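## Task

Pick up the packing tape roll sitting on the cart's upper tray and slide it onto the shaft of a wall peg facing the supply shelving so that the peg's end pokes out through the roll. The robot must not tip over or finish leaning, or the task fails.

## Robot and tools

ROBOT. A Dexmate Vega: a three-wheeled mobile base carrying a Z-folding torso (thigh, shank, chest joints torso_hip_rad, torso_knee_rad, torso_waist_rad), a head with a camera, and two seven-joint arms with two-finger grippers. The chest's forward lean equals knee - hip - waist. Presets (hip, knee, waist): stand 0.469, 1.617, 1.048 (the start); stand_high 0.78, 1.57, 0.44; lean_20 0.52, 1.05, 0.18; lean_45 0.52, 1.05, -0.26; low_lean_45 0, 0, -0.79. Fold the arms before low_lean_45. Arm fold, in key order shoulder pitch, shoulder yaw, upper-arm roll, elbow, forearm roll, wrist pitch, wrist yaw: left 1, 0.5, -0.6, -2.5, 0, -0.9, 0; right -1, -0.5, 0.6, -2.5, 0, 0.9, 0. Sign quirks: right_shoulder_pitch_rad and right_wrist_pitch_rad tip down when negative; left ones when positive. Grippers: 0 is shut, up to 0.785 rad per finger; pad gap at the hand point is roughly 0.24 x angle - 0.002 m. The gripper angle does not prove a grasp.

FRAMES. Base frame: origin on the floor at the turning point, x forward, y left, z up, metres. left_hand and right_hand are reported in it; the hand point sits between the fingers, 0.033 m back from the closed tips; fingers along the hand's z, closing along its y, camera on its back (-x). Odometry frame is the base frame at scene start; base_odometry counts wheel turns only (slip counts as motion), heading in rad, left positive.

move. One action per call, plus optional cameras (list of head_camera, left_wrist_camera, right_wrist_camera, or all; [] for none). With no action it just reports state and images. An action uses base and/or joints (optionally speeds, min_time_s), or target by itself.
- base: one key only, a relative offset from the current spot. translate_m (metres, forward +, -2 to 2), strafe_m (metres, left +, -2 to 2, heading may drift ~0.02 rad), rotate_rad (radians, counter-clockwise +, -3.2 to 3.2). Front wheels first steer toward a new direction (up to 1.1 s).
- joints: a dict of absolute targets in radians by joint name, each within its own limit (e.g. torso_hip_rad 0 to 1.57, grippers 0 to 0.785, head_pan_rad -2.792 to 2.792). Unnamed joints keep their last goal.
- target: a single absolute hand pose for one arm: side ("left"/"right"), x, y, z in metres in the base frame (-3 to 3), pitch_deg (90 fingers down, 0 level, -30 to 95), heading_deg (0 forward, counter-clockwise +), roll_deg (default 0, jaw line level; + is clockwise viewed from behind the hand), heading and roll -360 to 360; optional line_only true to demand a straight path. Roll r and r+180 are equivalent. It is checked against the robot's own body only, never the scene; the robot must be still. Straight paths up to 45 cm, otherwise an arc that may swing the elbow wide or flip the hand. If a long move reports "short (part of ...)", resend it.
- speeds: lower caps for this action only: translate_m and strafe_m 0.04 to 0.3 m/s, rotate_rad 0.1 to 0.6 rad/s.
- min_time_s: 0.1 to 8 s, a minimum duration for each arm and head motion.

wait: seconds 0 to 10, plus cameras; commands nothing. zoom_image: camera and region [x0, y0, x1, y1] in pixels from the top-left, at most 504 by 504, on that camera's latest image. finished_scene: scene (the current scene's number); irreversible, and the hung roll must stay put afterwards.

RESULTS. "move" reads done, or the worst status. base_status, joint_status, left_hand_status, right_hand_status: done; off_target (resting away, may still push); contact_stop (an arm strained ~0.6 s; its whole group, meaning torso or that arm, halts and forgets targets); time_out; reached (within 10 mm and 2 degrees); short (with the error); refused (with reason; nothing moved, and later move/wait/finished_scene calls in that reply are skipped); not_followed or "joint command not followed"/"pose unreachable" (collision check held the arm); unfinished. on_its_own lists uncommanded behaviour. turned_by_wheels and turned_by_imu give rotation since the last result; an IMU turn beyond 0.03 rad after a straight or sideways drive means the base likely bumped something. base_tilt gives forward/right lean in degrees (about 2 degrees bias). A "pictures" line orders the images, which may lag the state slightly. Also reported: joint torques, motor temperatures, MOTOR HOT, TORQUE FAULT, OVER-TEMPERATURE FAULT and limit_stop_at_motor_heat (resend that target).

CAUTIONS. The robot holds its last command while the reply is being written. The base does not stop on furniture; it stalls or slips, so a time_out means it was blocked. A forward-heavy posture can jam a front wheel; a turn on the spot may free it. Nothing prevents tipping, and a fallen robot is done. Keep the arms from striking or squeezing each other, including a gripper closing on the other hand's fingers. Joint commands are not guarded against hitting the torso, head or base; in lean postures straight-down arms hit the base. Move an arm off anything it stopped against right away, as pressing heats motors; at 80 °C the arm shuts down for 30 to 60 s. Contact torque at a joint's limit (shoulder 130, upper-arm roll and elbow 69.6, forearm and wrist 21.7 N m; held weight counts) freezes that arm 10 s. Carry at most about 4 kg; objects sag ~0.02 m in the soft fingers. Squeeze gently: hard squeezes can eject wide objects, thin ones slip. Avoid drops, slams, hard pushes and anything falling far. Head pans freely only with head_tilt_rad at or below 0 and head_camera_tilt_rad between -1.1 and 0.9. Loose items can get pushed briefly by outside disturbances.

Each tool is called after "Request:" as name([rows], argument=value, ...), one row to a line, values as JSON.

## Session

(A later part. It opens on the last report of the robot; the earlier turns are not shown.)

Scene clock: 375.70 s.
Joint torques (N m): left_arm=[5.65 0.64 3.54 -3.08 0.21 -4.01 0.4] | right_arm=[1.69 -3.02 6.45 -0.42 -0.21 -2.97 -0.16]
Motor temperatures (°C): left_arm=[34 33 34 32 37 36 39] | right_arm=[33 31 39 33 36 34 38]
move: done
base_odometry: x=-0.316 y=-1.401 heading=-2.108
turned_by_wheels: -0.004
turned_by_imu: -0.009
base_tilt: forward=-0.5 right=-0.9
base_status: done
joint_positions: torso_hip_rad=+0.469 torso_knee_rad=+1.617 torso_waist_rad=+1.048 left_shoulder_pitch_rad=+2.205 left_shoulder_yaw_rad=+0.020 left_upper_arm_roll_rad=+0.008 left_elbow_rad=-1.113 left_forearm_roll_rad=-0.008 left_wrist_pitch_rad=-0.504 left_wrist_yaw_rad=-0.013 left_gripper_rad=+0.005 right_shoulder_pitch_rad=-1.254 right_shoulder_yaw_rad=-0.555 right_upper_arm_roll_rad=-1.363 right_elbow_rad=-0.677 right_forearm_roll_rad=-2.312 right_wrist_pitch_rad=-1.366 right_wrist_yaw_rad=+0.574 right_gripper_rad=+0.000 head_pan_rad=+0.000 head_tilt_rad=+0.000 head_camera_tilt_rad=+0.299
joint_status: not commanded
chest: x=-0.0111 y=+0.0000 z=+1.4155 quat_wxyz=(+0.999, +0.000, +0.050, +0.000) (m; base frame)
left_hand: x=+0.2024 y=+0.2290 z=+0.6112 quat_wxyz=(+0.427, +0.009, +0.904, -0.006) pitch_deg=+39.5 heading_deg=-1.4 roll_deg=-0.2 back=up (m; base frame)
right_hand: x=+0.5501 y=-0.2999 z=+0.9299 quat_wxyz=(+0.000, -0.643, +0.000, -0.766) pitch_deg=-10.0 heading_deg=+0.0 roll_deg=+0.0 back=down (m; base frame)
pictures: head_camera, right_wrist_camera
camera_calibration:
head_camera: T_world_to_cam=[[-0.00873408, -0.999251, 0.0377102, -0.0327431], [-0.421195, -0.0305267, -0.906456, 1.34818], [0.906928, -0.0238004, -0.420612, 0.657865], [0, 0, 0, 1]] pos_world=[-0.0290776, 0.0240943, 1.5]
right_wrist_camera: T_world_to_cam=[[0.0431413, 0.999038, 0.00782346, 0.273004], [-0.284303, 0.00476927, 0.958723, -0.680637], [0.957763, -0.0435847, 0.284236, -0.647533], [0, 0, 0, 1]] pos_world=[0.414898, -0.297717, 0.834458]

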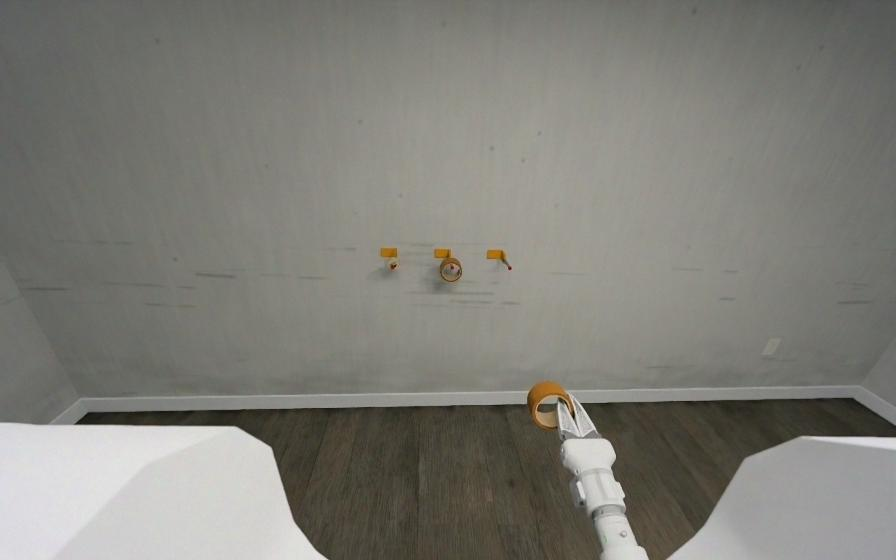

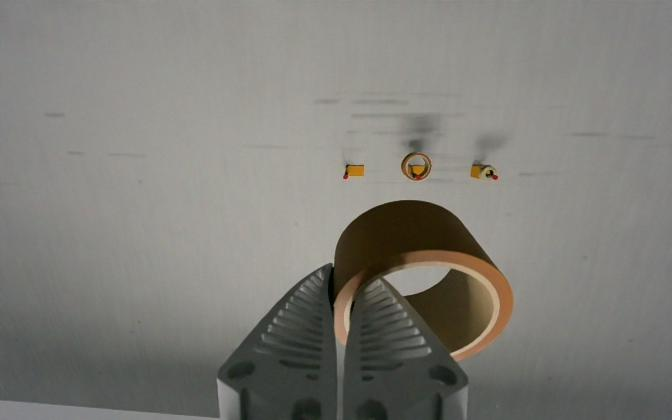

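Request:
move(base={"translate_m": 0.52}, cameras=[])

Request:
move(target={"side": "right", "x": 0.55, "y": -0.325, "z": 0.965, "pitch_deg": -10, "heading_deg": 0, "line_only": true}, cameras=["head_camera", "right_wrist_camera"])

Request:
zoom_image(camera="head_camera", region=[460, 290, 640, 430])

Request:
zoom_image(camera="right_wrist_camera", region=[290, 130, 530, 370])

Scene clock: 395.77 s.
Joint torques (N m): left_arm=[5.66 2.48 0.81 -1.62 -0.09 -1.56 0.34] | right_arm=[3.52 -4.38 6.27 -0.95 -0.23 -3.84 -0.04]
Motor temperatures (°C): left_arm=[34 33 34 32 37 36 39] | right_arm=[33 31 39 33 36 34 38]
move: done
base_odometry: x=-0.581 y=-1.849 heading=-2.106
turned_by_wheels: +0.002
turned_by_imu: +0.002
base_tilt: forward=-0.7 right=-0.8
base_status: done
joint_positions: torso_hip_rad=+0.469 torso_knee_rad=+1.617 torso_waist_rad=+1.048 left_shoulder_pitch_rad=+2.205 left_shoulder_yaw_rad=+0.020 left_upper_arm_roll_rad=+0.008 left_elbow_rad=-1.113 left_forearm_roll_rad=-0.008 left_wrist_pitch_rad=-0.504 left_wrist_yaw_rad=-0.013 left_gripper_rad=+0.005 right_shoulder_pitch_rad=-1.254 right_shoulder_yaw_rad=-0.555 right_upper_arm_roll_rad=-1.363 right_elbow_rad=-0.677 right_forearm_roll_rad=-2.312 right_wrist_pitch_rad=-1.366 right_wrist_yaw_rad=+0.574 right_gripper_rad=+0.000 head_pan_rad=+0.000 head_tilt_rad=+0.000 head_camera_tilt_rad=+0.299
joint_status: not commanded
chest: x=-0.0111 y=+0.0000 z=+1.4155 quat_wxyz=(+0.999, +0.000, +0.050, +0.000) (m; base frame)
left_hand: x=+0.2024 y=+0.2290 z=+0.6112 quat_wxyz=(+0.427, +0.009, +0.904, -0.006) pitch_deg=+39.5 heading_deg=-1.4 roll_deg=-0.2 back=up (m; base frame)
right_hand: x=+0.5501 y=-0.2999 z=+0.9299 quat_wxyz=(+0.000, -0.643, +0.000, -0.766) pitch_deg=-10.0 heading_deg=+0.0 roll_deg=+0.0 back=down (m; base frame)
pictures: none
No camera images: "cameras" was empty.

Scene clock: 398.50 s.
Joint torques (N m): left_arm=[7.24 0.41 1.6 -3.4 0.16 -1.26 0.19] | right_arm=[20.01 -8.55 0.52 -2.67 -0.75 -2.97 0.19]
Motor temperatures (°C): left_arm=[34 33 34 32 37 36 39] | right_arm=[33 31 39 33 36 34 38]
move: done
base_odometry: x=-0.581 y=-1.849 heading=-2.106
turned_by_wheels: +0.000
turned_by_imu: +0.000
base_tilt: forward=-0.6 right=-1.0
base_status: not commanded
joint_positions: torso_hip_rad=+0.469 torso_knee_rad=+1.617 torso_waist_rad=+1.048 left_shoulder_pitch_rad=+2.205 left_shoulder_yaw_rad=+0.020 left_upper_arm_roll_rad=+0.008 left_elbow_rad=-1.113 left_forearm_roll_rad=-0.008 left_wrist_pitch_rad=-0.504 left_wrist_yaw_rad=-0.013 left_gripper_rad=+0.005 right_shoulder_pitch_rad=-1.241 right_shoulder_yaw_rad=-0.799 right_upper_arm_roll_rad=-1.386 right_elbow_rad=-1.018 right_forearm_roll_rad=-2.457 right_wrist_pitch_rad=-1.272 right_wrist_yaw_rad=+0.778 right_gripper_rad=+0.000 head_pan_rad=+0.000 head_tilt_rad=+0.000 head_camera_tilt_rad=+0.299
joint_status: not commanded
chest: x=-0.0111 y=+0.0000 z=+1.4155 quat_wxyz=(+0.999, +0.000, +0.050, +0.000) (m; base frame)
left_hand: x=+0.2024 y=+0.2290 z=+0.6112 quat_wxyz=(+0.427, +0.009, +0.904, -0.006) pitch_deg=+39.5 heading_deg=-1.4 roll_deg=-0.2 back=up (m; base frame)
right_hand: x=+0.5499 y=-0.3248 z=+0.9643 quat_wxyz=(+0.000, -0.643, +0.000, -0.766) pitch_deg=-10.0 heading_deg=+0.0 roll_deg=+0.0 back=down (m; base frame)
right_hand_status: reached (straight line, planned for 1.4 s): 1 mm and 0.0 deg off.
pictures: head_camera, right_wrist_camera
camera_calibration:
head_camera: T_world_to_cam=[[-0.00873236, -0.99925, 0.0377138, -0.0327485], [-0.421195, -0.0305308, -0.906456, 1.34818], [0.906928, -0.0238003, -0.420612, 0.657865], [0, 0, 0, 1]] pos_world=[-0.0290776, 0.0240943, 1.5]
right_wrist_camera: T_world_to_cam=[[0.0436586, 0.999013, 0.00818574, 0.296975], [-0.284218, 0.00456497, 0.958749, -0.713652], [0.957765, -0.0441841, 0.284136, -0.658404], [0, 0, 0, 1]] pos_world=[0.414798, -0.322515, 0.868858]

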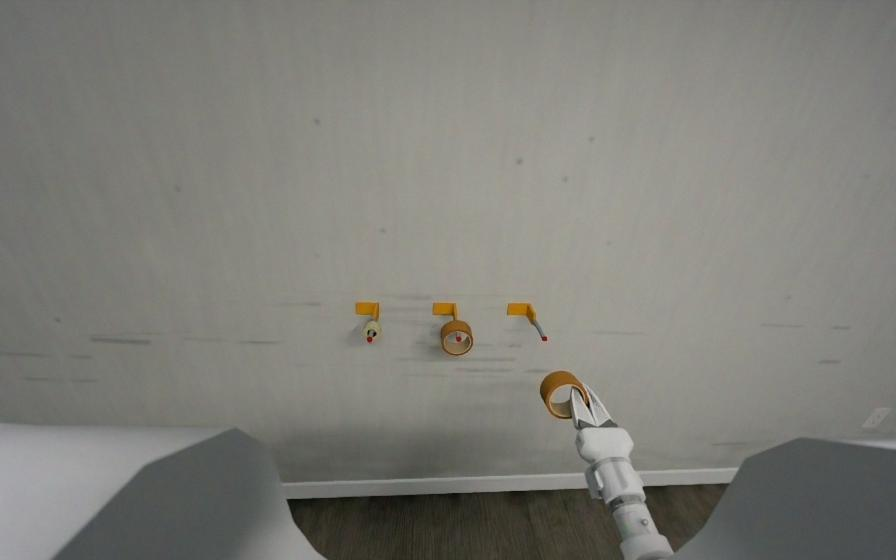

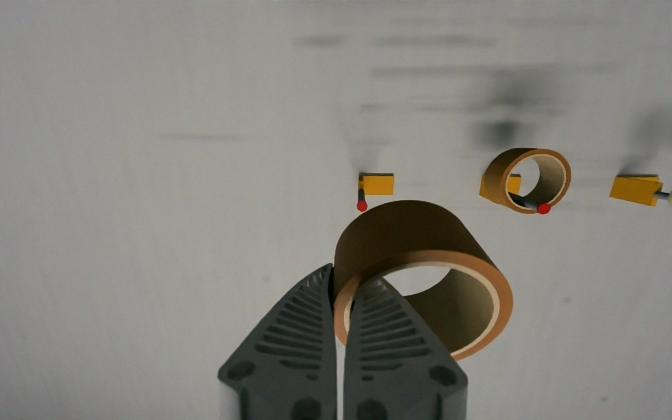

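Scaled by 2.800 from the camera's 896x560 image, which has a finer 960x600 frame.

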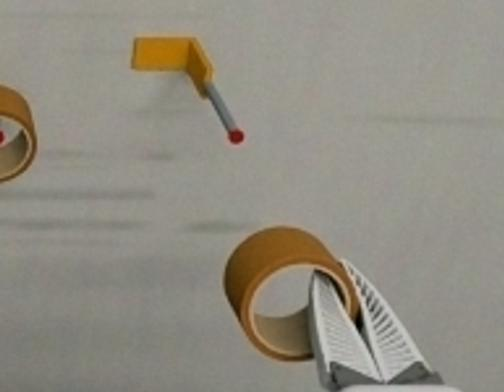

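Scaled by 2.100 from the camera's 672x420 image, which has a finer 960x600 frame.

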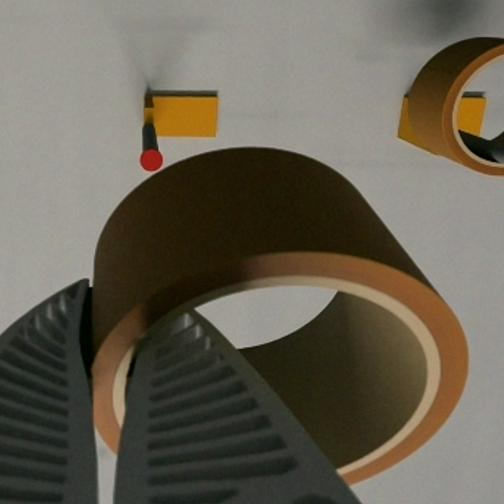

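Request:
move(target={"side": "right", "x": 0.55, "y": -0.341, "z": 0.97, "pitch_deg": -10, "heading_deg": 0, "line_only": true}, cameras=[])

Request:
move(base={"translate_m": 0.15}, speeds={"translate_m": 0.15}, joints={"head_camera_tilt_rad": 0.45}, cameras=["head_camera", "right_wrist_camera"])

Request:
zoom_image(camera="head_camera", region=[480, 250, 640, 390])

Request:
zoom_image(camera="right_wrist_camera", region=[290, 130, 530, 370])

Scene clock: 418.87 s.
Joint torques (N m): left_arm=[6.91 1.23 0.58 -3.73 0.11 -2.28 0.43] | right_arm=[19.72 -7.86 0.37 -1.89 -0.17 -3.23 -0.13]
Motor temperatures (°C): left_arm=[34 33 34 32 37 36 39] | right_arm=[34 31 39 33 36 34 38]
move: done
base_odometry: x=-0.581 y=-1.849 heading=-2.106
turned_by_wheels: +0.000
turned_by_imu: +0.000
base_tilt: forward=-0.6 right=-0.6
base_status: not commanded
joint_positions: torso_hip_rad=+0.469 torso_knee_rad=+1.617 torso_waist_rad=+1.048 left_shoulder_pitch_rad=+2.205 left_shoulder_yaw_rad=+0.020 left_upper_arm_roll_rad=+0.008 left_elbow_rad=-1.113 left_forearm_roll_rad=-0.008 left_wrist_pitch_rad=-0.504 left_wrist_yaw_rad=-0.013 left_gripper_rad=+0.005 right_shoulder_pitch_rad=-1.237 right_shoulder_yaw_rad=-0.833 right_upper_arm_roll_rad=-1.397 right_elbow_rad=-1.031 right_forearm_roll_rad=-2.409 right_wrist_pitch_rad=-1.289 right_wrist_yaw_rad=+0.740 right_gripper_rad=+0.000 head_pan_rad=+0.000 head_tilt_rad=+0.000 head_camera_tilt_rad=+0.299
joint_status: not commanded
chest: x=-0.0111 y=+0.0000 z=+1.4155 quat_wxyz=(+0.999, +0.000, +0.050, +0.000) (m; base frame)
left_hand: x=+0.2024 y=+0.2290 z=+0.6112 quat_wxyz=(+0.427, +0.009, +0.904, -0.006) pitch_deg=+39.5 heading_deg=-1.4 roll_deg=-0.2 back=up (m; base frame)
right_hand: x=+0.5499 y=-0.3399 z=+0.9693 quat_wxyz=(+0.000, -0.643, +0.000, -0.766) pitch_deg=-10.0 heading_deg=+0.0 roll_deg=+0.0 back=down (m; base frame)
right_hand_status: reached (straight line, planned for 0.5 s): 1 mm and 0.0 deg off.
pictures: none
No camera images: "cameras" was empty.

Scene clock: 421.00 s.
Joint torques (N m): left_arm=[5.51 1.05 0.06 -1 -0.01 -1.92 0.35] | right_arm=[19.25 -9.12 0.07 -2.01 0.06 -3.2 -0.36]
Motor temperatures (°C): left_arm=[34 33 34 32 37 36 39] | right_arm=[34 31 39 33 36 34 38]
move: done
base_odometry: x=-0.658 y=-1.978 heading=-2.104
turned_by_wheels: +0.002
turned_by_imu: +0.001
base_tilt: forward=-0.7 right=-0.8
base_status: done
joint_positions: torso_hip_rad=+0.469 torso_knee_rad=+1.617 torso_waist_rad=+1.048 left_shoulder_pitch_rad=+2.205 left_shoulder_yaw_rad=+0.020 left_upper_arm_roll_rad=+0.008 left_elbow_rad=-1.113 left_forearm_roll_rad=-0.008 left_wrist_pitch_rad=-0.504 left_wrist_yaw_rad=-0.013 left_gripper_rad=+0.005 right_shoulder_pitch_rad=-1.237 right_shoulder_yaw_rad=-0.836 right_upper_arm_roll_rad=-1.398 right_elbow_rad=-1.032 right_forearm_roll_rad=-2.405 right_wrist_pitch_rad=-1.291 right_wrist_yaw_rad=+0.737 right_gripper_rad=+0.000 head_pan_rad=+0.000 head_tilt_rad=+0.000 head_camera_tilt_rad=+0.449
joint_status: all done
chest: x=-0.0111 y=+0.0000 z=+1.4155 quat_wxyz=(+0.999, +0.000, +0.050, +0.000) (m; base frame)
left_hand: x=+0.2024 y=+0.2290 z=+0.6112 quat_wxyz=(+0.427, +0.009, +0.904, -0.006) pitch_deg=+39.5 heading_deg=-1.4 roll_deg=-0.2 back=up (m; base frame)
right_hand: x=+0.5499 y=-0.3411 z=+0.9698 quat_wxyz=(+0.000, -0.643, +0.000, -0.766) pitch_deg=-10.0 heading_deg=+0.0 roll_deg=+0.0 back=down (m; base frame)
pictures: head_camera, right_wrist_camera
camera_calibration:
head_camera: T_world_to_cam=[[-0.00300204, -0.999251, 0.0385929, -0.0336026], [-0.551861, -0.0305286, -0.833377, 1.2296], [0.833931, -0.0237998, -0.551356, 0.845962], [0, 0, 0, 1]] pos_world=[-0.0270065, 0.0240943, 1.49244]
right_wrist_camera: T_world_to_cam=[[0.0436204, 0.999016, 0.00796568, 0.313427], [-0.284209, 0.00476492, 0.95875, -0.718816], [0.957769, -0.044085, 0.284138, -0.66056], [0, 0, 0, 1]] pos_world=[0.414698, -0.338815, 0.874358]

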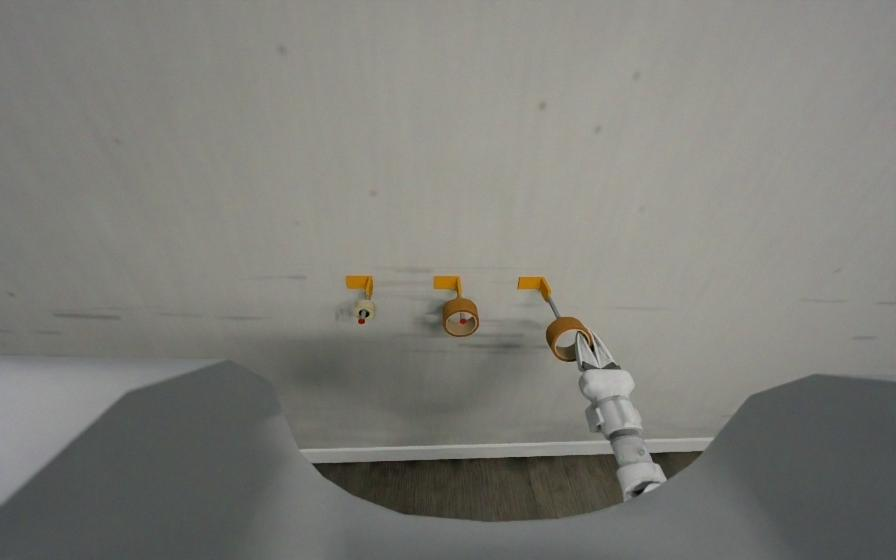

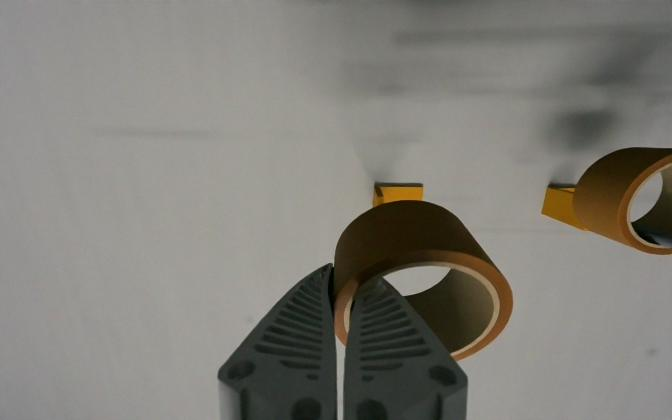

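Scaled by 3.150 from the camera's 896x560 image, which has a finer 960x600 frame.

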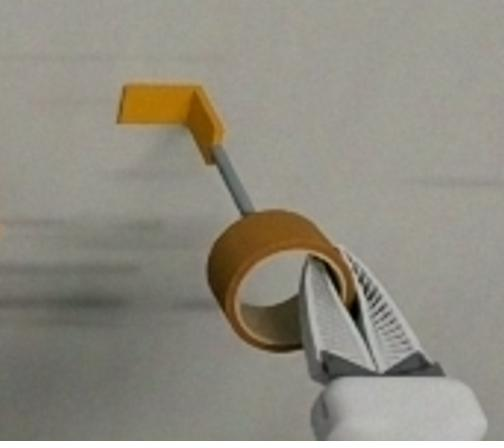

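Scaled by 2.100 from the camera's 672x420 image, which has a finer 960x600 frame.

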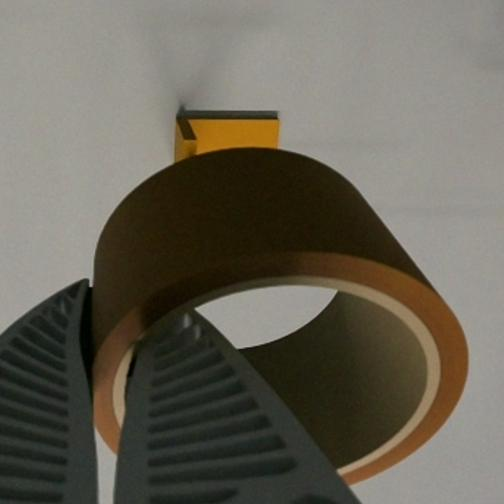

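Request:
move(target={"side": "right", "x": 0.55, "y": -0.349, "z": 0.971, "pitch_deg": -10, "heading_deg": 0, "line_only": true}, cameras=[])

Request:
move(base={"translate_m": 0.08}, speeds={"translate_m": 0.05}, cameras=["head_camera", "right_wrist_camera"])

Request:
zoom_image(camera="head_camera", region=[480, 250, 640, 390])

Request:
zoom_image(camera="right_wrist_camera", region=[290, 130, 530, 370])

Scene clock: 439.77 s.
Joint torques (N m): left_arm=[8.57 -0.13 0.02 -2.4 0.16 -2.03 0.26] | right_arm=[20.89 -9.15 0.04 1.54 0.19 -4.27 -0.17]
Motor temperatures (°C): left_arm=[34 33 34 32 37 36 39] | right_arm=[34 31 38 33 36 34 38]
move: done
base_odometry: x=-0.658 y=-1.978 heading=-2.104
turned_by_wheels: +0.000
turned_by_imu: +0.000
base_tilt: forward=-0.4 right=-0.8
base_status: not commanded
joint_positions: torso_hip_rad=+0.469 torso_knee_rad=+1.617 torso_waist_rad=+1.048 left_shoulder_pitch_rad=+2.205 left_shoulder_yaw_rad=+0.020 left_upper_arm_roll_rad=+0.008 left_elbow_rad=-1.113 left_forearm_roll_rad=-0.008 left_wrist_pitch_rad=-0.504 left_wrist_yaw_rad=-0.013 left_gripper_rad=+0.005 right_shoulder_pitch_rad=-1.235 right_shoulder_yaw_rad=-0.844 right_upper_arm_roll_rad=-1.406 right_elbow_rad=-1.024 right_forearm_roll_rad=-2.372 right_wrist_pitch_rad=-1.304 right_wrist_yaw_rad=+0.708 right_gripper_rad=+0.000 head_pan_rad=+0.000 head_tilt_rad=+0.000 head_camera_tilt_rad=+0.449
joint_status: not commanded
chest: x=-0.0111 y=+0.0000 z=+1.4155 quat_wxyz=(+0.999, +0.000, +0.050, +0.000) (m; base frame)
left_hand: x=+0.2024 y=+0.2290 z=+0.6112 quat_wxyz=(+0.427, +0.009, +0.904, -0.006) pitch_deg=+39.5 heading_deg=-1.4 roll_deg=-0.2 back=up (m; base frame)
right_hand: x=+0.5499 y=-0.3481 z=+0.9706 quat_wxyz=(+0.000, -0.643, +0.000, -0.766) pitch_deg=-10.0 heading_deg=+0.0 roll_deg=+0.0 back=down (m; base frame)
right_hand_status: reached (straight line, planned for 0.4 s): 1 mm and 0.0 deg off.
pictures: none
No camera images: "cameras" was empty.

Scene clock: 442.17 s.
Joint torques (N m): left_arm=[5.01 3.44 -1.48 -1.58 -0.27 -3.49 -0.03] | right_arm=[20 -8.55 -0.21 0.43 0.19 -3.15 -0.04]
Motor temperatures (°C): left_arm=[34 33 34 32 37 36 39] | right_arm=[34 31 38 33 36 34 38]
move: done
base_odometry: x=-0.698 y=-2.047 heading=-2.102
turned_by_wheels: +0.002
turned_by_imu: +0.001
base_tilt: forward=-0.5 right=-0.7
base_status: done
joint_positions: torso_hip_rad=+0.469 torso_knee_rad=+1.617 torso_waist_rad=+1.048 left_shoulder_pitch_rad=+2.205 left_shoulder_yaw_rad=+0.020 left_upper_arm_roll_rad=+0.008 left_elbow_rad=-1.113 left_forearm_roll_rad=-0.008 left_wrist_pitch_rad=-0.504 left_wrist_yaw_rad=-0.013 left_gripper_rad=+0.005 right_shoulder_pitch_rad=-1.234 right_shoulder_yaw_rad=-0.845 right_upper_arm_roll_rad=-1.407 right_elbow_rad=-1.023 right_forearm_roll_rad=-2.368 right_wrist_pitch_rad=-1.306 right_wrist_yaw_rad=+0.705 right_gripper_rad=+0.000 head_pan_rad=+0.000 head_tilt_rad=+0.000 head_camera_tilt_rad=+0.449
joint_status: not commanded
chest: x=-0.0111 y=+0.0000 z=+1.4155 quat_wxyz=(+0.999, +0.000, +0.050, +0.000) (m; base frame)
left_hand: x=+0.2023 y=+0.2290 z=+0.6112 quat_wxyz=(+0.427, +0.009, +0.904, -0.006) pitch_deg=+39.5 heading_deg=-1.4 roll_deg=-0.2 back=up (m; base frame)
right_hand: x=+0.5499 y=-0.3490 z=+0.9708 quat_wxyz=(+0.000, -0.643, +0.000, -0.766) pitch_deg=-10.0 heading_deg=+0.0 roll_deg=+0.0 back=down (m; base frame)
pictures: head_camera, right_wrist_camera
camera_calibration:
head_camera: T_world_to_cam=[[-0.0029993, -0.999251, 0.038591, -0.0335996], [-0.551977, -0.0305252, -0.833301, 1.22948], [0.833854, -0.0238007, -0.551472, 0.846135], [0, 0, 0, 1]] pos_world=[-0.0270082, 0.0240943, 1.49244]
right_wrist_camera: T_world_to_cam=[[0.0434387, 0.999022, 0.00822399, 0.321164], [-0.284223, 0.0044659, 0.958748, -0.719833], [0.957774, -0.0439842, 0.284139, -0.66116], [0, 0, 0, 1]] pos_world=[0.414698, -0.346716, 0.875358]

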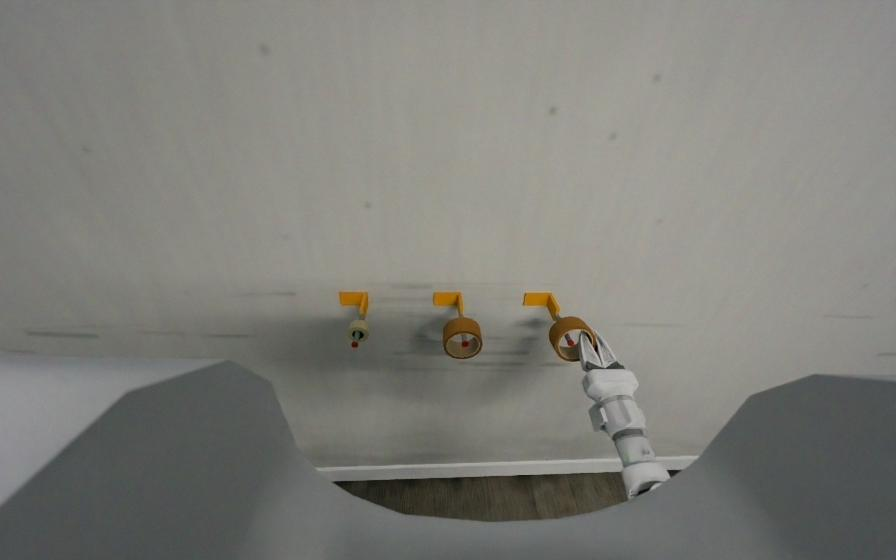

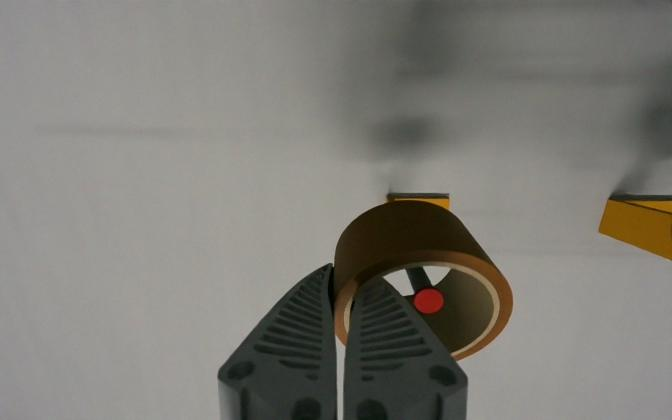

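Scaled by 3.150 from the camera's 896x560 image, which has a finer 960x600 frame.

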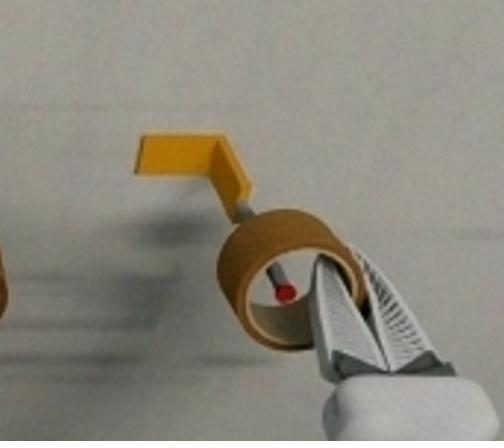

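Scaled by 2.100 from the camera's 672x420 image, which has a finer 960x600 frame.

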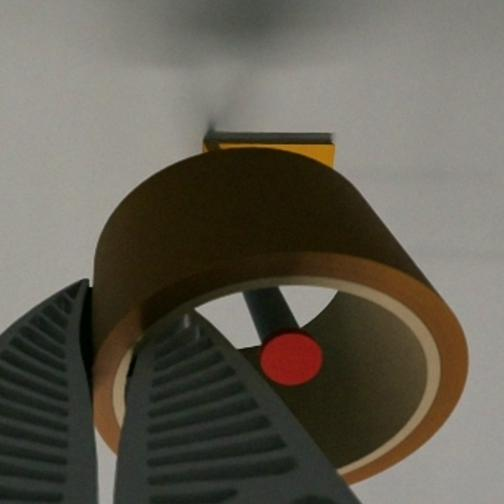

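Request:
move(base={"translate_m": 0.04}, speeds={"translate_m": 0.04}, cameras=["head_camera", "right_wrist_camera"])

Request:
zoom_image(camera="head_camera", region=[480, 250, 640, 390])

Request:
zoom_image(camera="right_wrist_camera", region=[290, 130, 530, 370])

Scene clock: 450.50 s.
Joint torques (N m): left_arm=[5.26 -1.1 -1.05 -2.57 0.14 -1.99 0.17] | right_arm=[19.03 -8.41 0.86 -1.14 -0.16 -3.98 -0.15]
Motor temperatures (°C): left_arm=[34 33 34 32 37 36 39] | right_arm=[34 31 38 33 36 34 38]
move: done
base_odometry: x=-0.719 y=-2.081 heading=-2.100
turned_by_wheels: +0.002
turned_by_imu: +0.001
base_tilt: forward=-0.4 right=-0.8
base_status: done
joint_positions: torso_hip_rad=+0.469 torso_knee_rad=+1.617 torso_waist_rad=+1.048 left_shoulder_pitch_rad=+2.205 left_shoulder_yaw_rad=+0.020 left_upper_arm_roll_rad=+0.008 left_elbow_rad=-1.113 left_forearm_roll_rad=-0.008 left_wrist_pitch_rad=-0.504 left_wrist_yaw_rad=-0.013 left_gripper_rad=+0.005 right_shoulder_pitch_rad=-1.234 right_shoulder_yaw_rad=-0.845 right_upper_arm_roll_rad=-1.407 right_elbow_rad=-1.023 right_forearm_roll_rad=-2.368 right_wrist_pitch_rad=-1.306 right_wrist_yaw_rad=+0.705 right_gripper_rad=+0.000 head_pan_rad=+0.000 head_tilt_rad=+0.000 head_camera_tilt_rad=+0.449
joint_status: not commanded
chest: x=-0.0111 y=+0.0000 z=+1.4155 quat_wxyz=(+0.999, +0.000, +0.050, +0.000) (m; base frame)
left_hand: x=+0.2023 y=+0.2290 z=+0.6112 quat_wxyz=(+0.427, +0.009, +0.904, -0.006) pitch_deg=+39.5 heading_deg=-1.4 roll_deg=-0.2 back=up (m; base frame)
right_hand: x=+0.5499 y=-0.3490 z=+0.9708 quat_wxyz=(+0.000, -0.643, +0.000, -0.766) pitch_deg=-10.0 heading_deg=+0.0 roll_deg=+0.0 back=down (m; base frame)
pictures: head_camera, right_wrist_camera
camera_calibration:
head_camera: T_world_to_cam=[[-0.00300251, -0.99925, 0.0385939, -0.0336044], [-0.551908, -0.0305279, -0.833346, 1.2295], [0.8339, -0.0238024, -0.551402, 0.846115], [0, 0, 0, 1]] pos_world=[-0.0271072, 0.0240943, 1.49244]
right_wrist_camera: T_world_to_cam=[[0.0434669, 0.999022, 0.00812998, 0.321234], [-0.284219, 0.00456396, 0.958749, -0.719801], [0.957774, -0.0439845, 0.284139, -0.661161], [0, 0, 0, 1]] pos_world=[0.414698, -0.346716, 0.875358]

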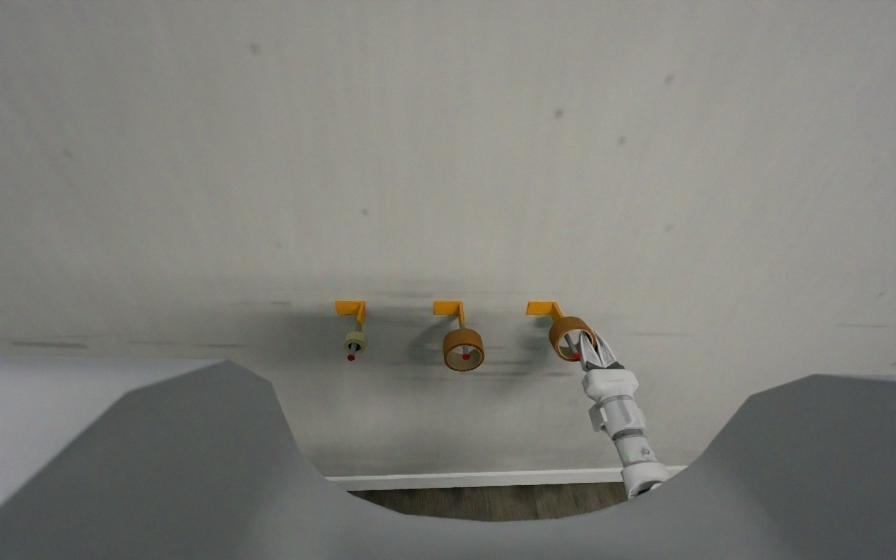

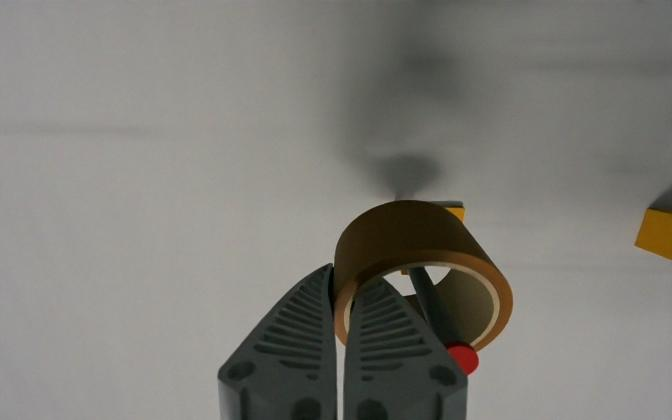

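Scaled by 3.150 from the camera's 896x560 image, which has a finer 960x600 frame.

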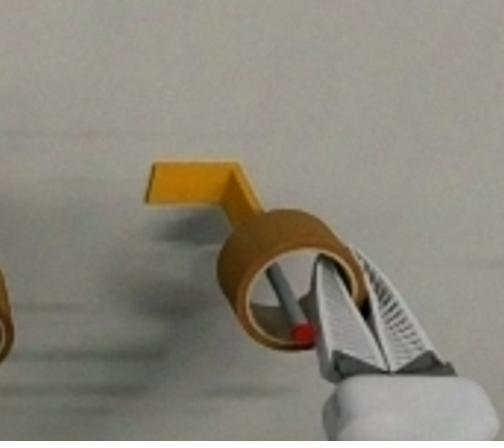

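Scaled by 2.100 from the camera's 672x420 image, which has a finer 960x600 frame.

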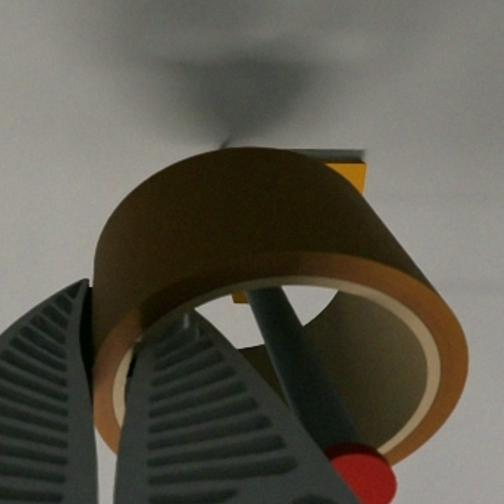

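Request:
move(target={"side": "right", "x": 0.55, "y": -0.356, "z": 0.948, "pitch_deg": -10, "heading_deg": 0, "line_only": true}, cameras=["head_camera", "right_wrist_camera"])

Request:
zoom_image(camera="head_camera", region=[480, 250, 640, 390])

Request:
zoom_image(camera="right_wrist_camera", region=[290, 130, 530, 370])

Scene clock: 458.83 s.
Joint torques (N m): left_arm=[6.23 2.57 -0.48 -3.98 0.31 -2.65 0.2] | right_arm=[2.46 -3.85 6.74 0.74 0.35 -3.38 0.07]
Motor temperatures (°C): left_arm=[34 33 34 32 37 36 39] | right_arm=[34 31 38 33 36 34 38]
move: done
base_odometry: x=-0.719 y=-2.081 heading=-2.100
turned_by_wheels: +0.000
turned_by_imu: -0.001
base_tilt: forward=-0.7 right=-0.8
base_status: not commanded
joint_positions: torso_hip_rad=+0.469 torso_knee_rad=+1.617 torso_waist_rad=+1.048 left_shoulder_pitch_rad=+2.205 left_shoulder_yaw_rad=+0.020 left_upper_arm_roll_rad=+0.008 left_elbow_rad=-1.113 left_forearm_roll_rad=-0.008 left_wrist_pitch_rad=-0.504 left_wrist_yaw_rad=-0.013 left_gripper_rad=+0.005 right_shoulder_pitch_rad=-1.277 right_shoulder_yaw_rad=-0.704 right_upper_arm_roll_rad=-1.334 right_elbow_rad=-0.801 right_forearm_roll_rad=-2.155 right_wrist_pitch_rad=-1.365 right_wrist_yaw_rad=+0.411 right_gripper_rad=+0.000 head_pan_rad=+0.000 head_tilt_rad=+0.000 head_camera_tilt_rad=+0.449
joint_status: not commanded
chest: x=-0.0111 y=+0.0000 z=+1.4155 quat_wxyz=(+0.999, +0.000, +0.050, +0.000) (m; base frame)
left_hand: x=+0.2023 y=+0.2290 z=+0.6112 quat_wxyz=(+0.427, +0.009, +0.904, -0.006) pitch_deg=+39.5 heading_deg=-1.4 roll_deg=-0.2 back=up (m; base frame)
right_hand: x=+0.5502 y=-0.3557 z=+0.9482 quat_wxyz=(+0.000, -0.643, +0.000, -0.766) pitch_deg=-10.0 heading_deg=+0.0 roll_deg=+0.0 back=down (m; base frame)
right_hand_status: reached (straight line, planned for 1.3 s): 0 mm and 0.0 deg off.
pictures: head_camera, right_wrist_camera
camera_calibration:
head_camera: T_world_to_cam=[[-0.00300251, -0.99925, 0.0385939, -0.0336044], [-0.551908, -0.0305279, -0.833346, 1.2295], [0.8339, -0.0238024, -0.551402, 0.846115], [0, 0, 0, 1]] pos_world=[-0.0271072, 0.0240943, 1.49244]
right_wrist_camera: T_world_to_cam=[[0.0428647, 0.999048, 0.00805338, 0.328526], [-0.284226, 0.00446634, 0.958747, -0.698047], [0.957799, -0.0433854, 0.284147, -0.655131], [0, 0, 0, 1]] pos_world=[0.414998, -0.353519, 0.852758]

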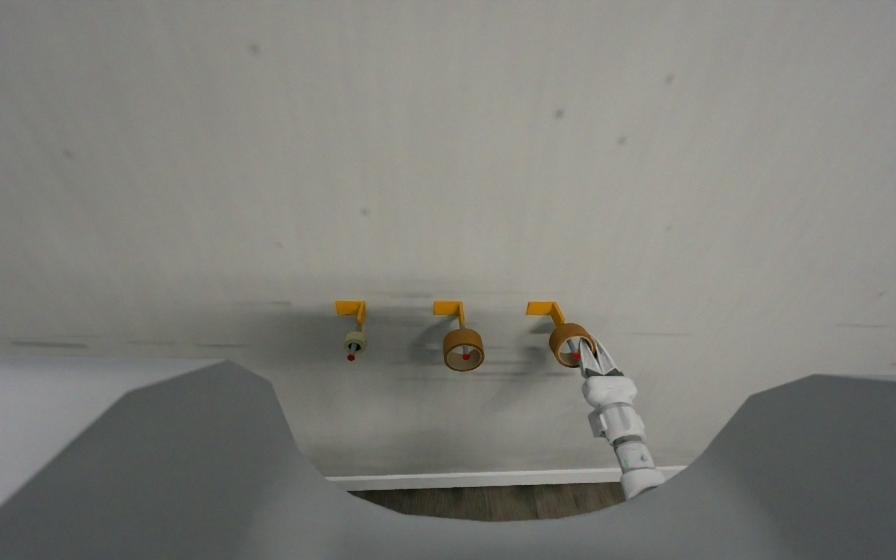

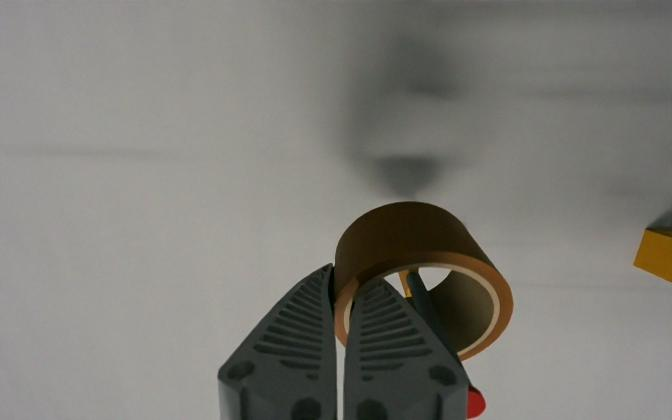

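Scaled by 3.150 from the camera's 896x560 image, which has a finer 960x600 frame.

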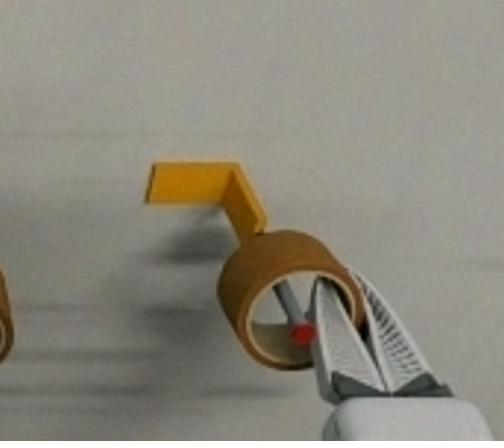

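Scaled by 2.100 from the camera's 672x420 image, which has a finer 960x600 frame.

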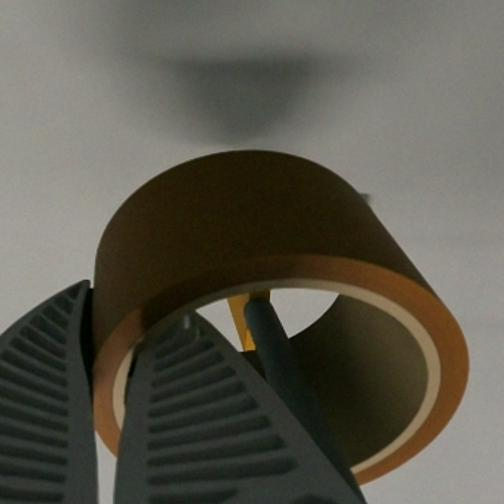

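Request:
move(target={"side": "right", "x": 0.55, "y": -0.357, "z": 0.932, "pitch_deg": -10, "heading_deg": 0, "line_only": true}, cameras=["head_camera", "right_wrist_camera"])

Request:
zoom_image(camera="head_camera", region=[510, 300, 610, 390])

Request:
zoom_image(camera="right_wrist_camera", region=[290, 130, 530, 370])

Scene clock: 474.53 s.
Joint torques (N m): left_arm=[6.74 1.08 0.54 -1.98 0.45 -1.72 0.32] | right_arm=[-5.86 -6.94 6.69 2.23 2.08 -1.3 1.01]
Motor temperatures (°C): left_arm=[34 33 34 32 37 36 39] | right_arm=[34 31 38 33 36 34 38]
move: done
base_odometry: x=-0.719 y=-2.081 heading=-2.100
turned_by_wheels: +0.000
turned_by_imu: +0.000
base_tilt: forward=-0.7 right=-0.8
base_status: not commanded
joint_positions: torso_hip_rad=+0.469 torso_knee_rad=+1.617 torso_waist_rad=+1.048 left_shoulder_pitch_rad=+2.205 left_shoulder_yaw_rad=+0.020 left_upper_arm_roll_rad=+0.008 left_elbow_rad=-1.113 left_forearm_roll_rad=-0.008 left_wrist_pitch_rad=-0.504 left_wrist_yaw_rad=-0.013 left_gripper_rad=+0.005 right_shoulder_pitch_rad=-1.330 right_shoulder_yaw_rad=-0.550 right_upper_arm_roll_rad=-1.145 right_elbow_rad=-0.609 right_forearm_roll_rad=-2.001 right_wrist_pitch_rad=-1.366 right_wrist_yaw_rad=+0.071 right_gripper_rad=+0.000 head_pan_rad=+0.000 head_tilt_rad=+0.000 head_camera_tilt_rad=+0.449
joint_status: not commanded
chest: x=-0.0111 y=+0.0000 z=+1.4155 quat_wxyz=(+0.999, +0.000, +0.050, +0.000) (m; base frame)
left_hand: x=+0.2023 y=+0.2290 z=+0.6112 quat_wxyz=(+0.427, +0.009, +0.904, -0.006) pitch_deg=+39.5 heading_deg=-1.4 roll_deg=-0.2 back=up (m; base frame)
right_hand: x=+0.5504 y=-0.3563 z=+0.9326 quat_wxyz=(+0.001, -0.642, +0.000, -0.766) pitch_deg=-10.1 heading_deg=+0.1 roll_deg=+0.0 back=down (m; base frame)
right_hand_status: reached (straight line, planned for 1.4 s): 1 mm and 0.1 deg off.
pictures: head_camera, right_wrist_camera
camera_calibration:
head_camera: T_world_to_cam=[[-0.00300251, -0.99925, 0.0385939, -0.0336044], [-0.551908, -0.0305279, -0.833346, 1.2295], [0.8339, -0.0238024, -0.551402, 0.846115], [0, 0, 0, 1]] pos_world=[-0.0271072, 0.0240943, 1.49244]
right_wrist_camera: T_world_to_cam=[[0.0418103, 0.999093, 0.00810392, 0.329757], [-0.285428, 0.00417088, 0.958391, -0.682207], [0.957488, -0.0423837, 0.285343, -0.651503], [0, 0, 0, 1]] pos_world=[0.415298, -0.354225, 0.837051]

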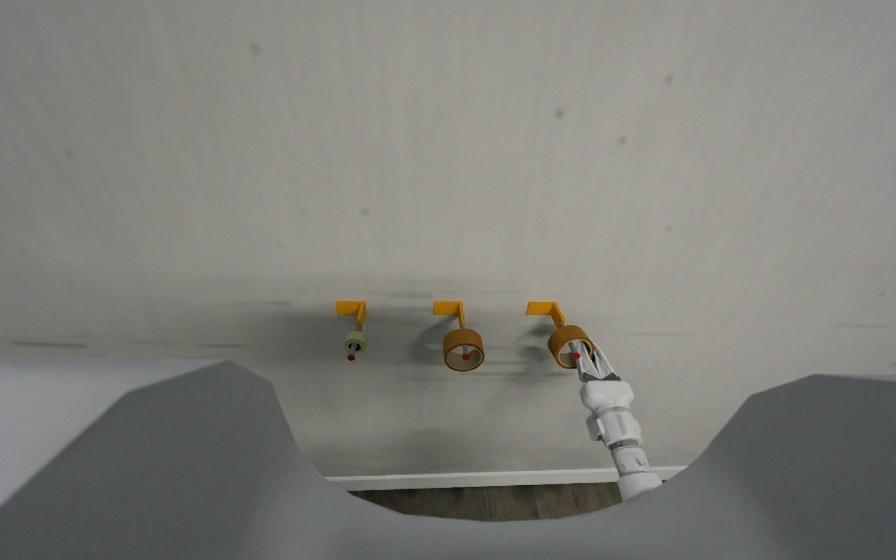

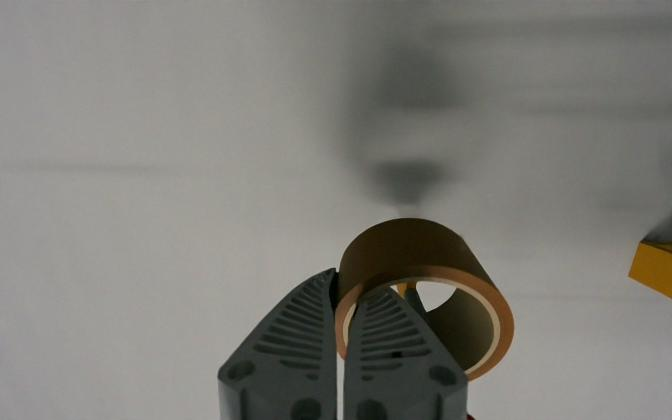

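Scaled by 5.040 from the camera's 896x560 image, which has a finer 960x600 frame.

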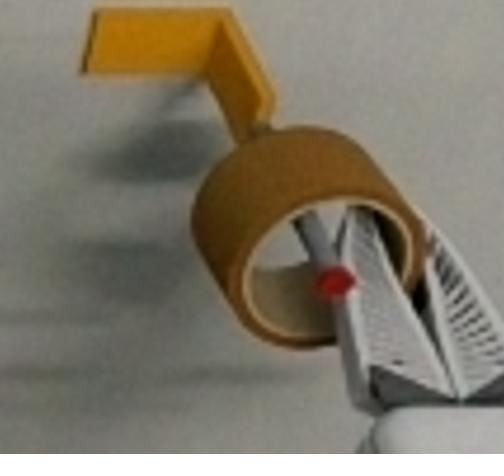

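Scaled by 2.100 from the camera's 672x420 image, which has a finer 960x600 frame.

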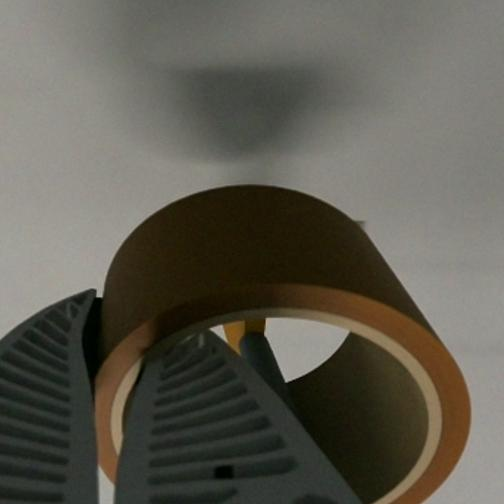

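Request:
move(joints={"right_gripper_rad": 0.13}, min_time_s=1.5, cameras=["head_camera", "right_wrist_camera"])

Request:
zoom_image(camera="head_camera", region=[510, 300, 610, 390])

Request:
zoom_image(camera="right_wrist_camera", region=[290, 130, 530, 370])

"min_time_s" has no arm or head joint beside it: it slows only arm and head motions. Command such a joint too, or leave it out
Scene clock: 482.17 s.
Joint torques (N m): left_arm=[7.13 0.43 -0.79 -2.73 0.47 -3 0.06] | right_arm=[-6.82 -5.58 6.06 2.12 2.47 -0.79 1.08]
Motor temperatures (°C): left_arm=[34 33 33 32 37 36 39] | right_arm=[34 31 39 33 36 33 38]
base_odometry: x=-0.719 y=-2.081 heading=-2.100
turned_by_wheels: +0.000
turned_by_imu: +0.000
base_tilt: forward=-0.5 right=-0.8
base_status: not commanded
joint_positions: torso_hip_rad=+0.469 torso_knee_rad=+1.617 torso_waist_rad=+1.048 left_shoulder_pitch_rad=+2.205 left_shoulder_yaw_rad=+0.020 left_upper_arm_roll_rad=+0.008 left_elbow_rad=-1.113 left_forearm_roll_rad=-0.008 left_wrist_pitch_rad=-0.504 left_wrist_yaw_rad=-0.013 left_gripper_rad=+0.005 right_shoulder_pitch_rad=-1.330 right_shoulder_yaw_rad=-0.548 right_upper_arm_roll_rad=-1.143 right_elbow_rad=-0.606 right_forearm_roll_rad=-1.999 right_wrist_pitch_rad=-1.366 right_wrist_yaw_rad=+0.067 right_gripper_rad=+0.000 head_pan_rad=+0.000 head_tilt_rad=+0.000 head_camera_tilt_rad=+0.449
joint_status: not commanded
chest: x=-0.0111 y=+0.0000 z=+1.4155 quat_wxyz=(+0.999, +0.000, +0.050, +0.000) (m; base frame)
left_hand: x=+0.2023 y=+0.2290 z=+0.6112 quat_wxyz=(+0.427, +0.009, +0.904, -0.006) pitch_deg=+39.5 heading_deg=-1.4 roll_deg=-0.2 back=up (m; base frame)
right_hand: x=+0.5503 y=-0.3563 z=+0.9324 quat_wxyz=(+0.001, -0.643, +0.000, -0.766) pitch_deg=-10.0 heading_deg=+0.1 roll_deg=+0.0 back=down (m; base frame)
right_hand_status: reached (straight line, planned for 1.4 s): 1 mm and 0.1 deg off.
pictures: none

Scaled by 5.040 from the camera's 896x560 image, which has a finer 960x600 frame.

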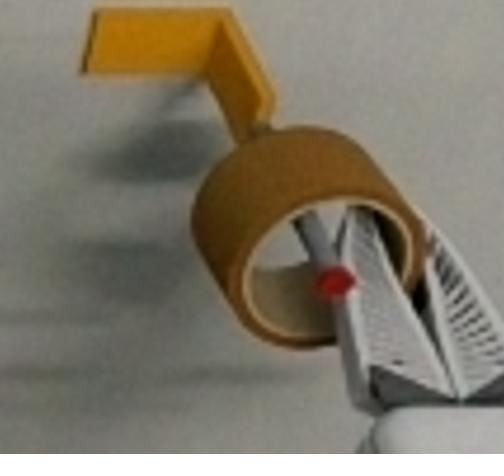

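Scaled by 2.100 from the camera's 672x420 image, which has a finer 960x600 frame.

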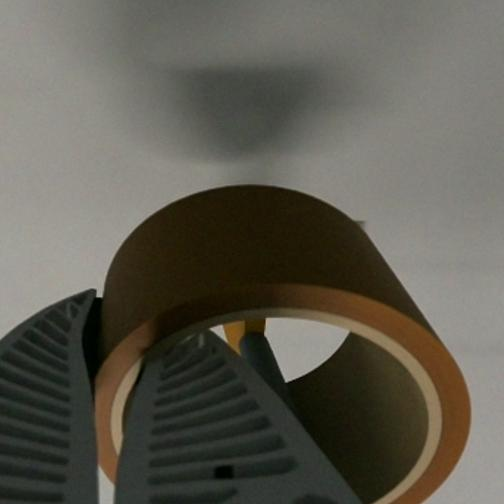

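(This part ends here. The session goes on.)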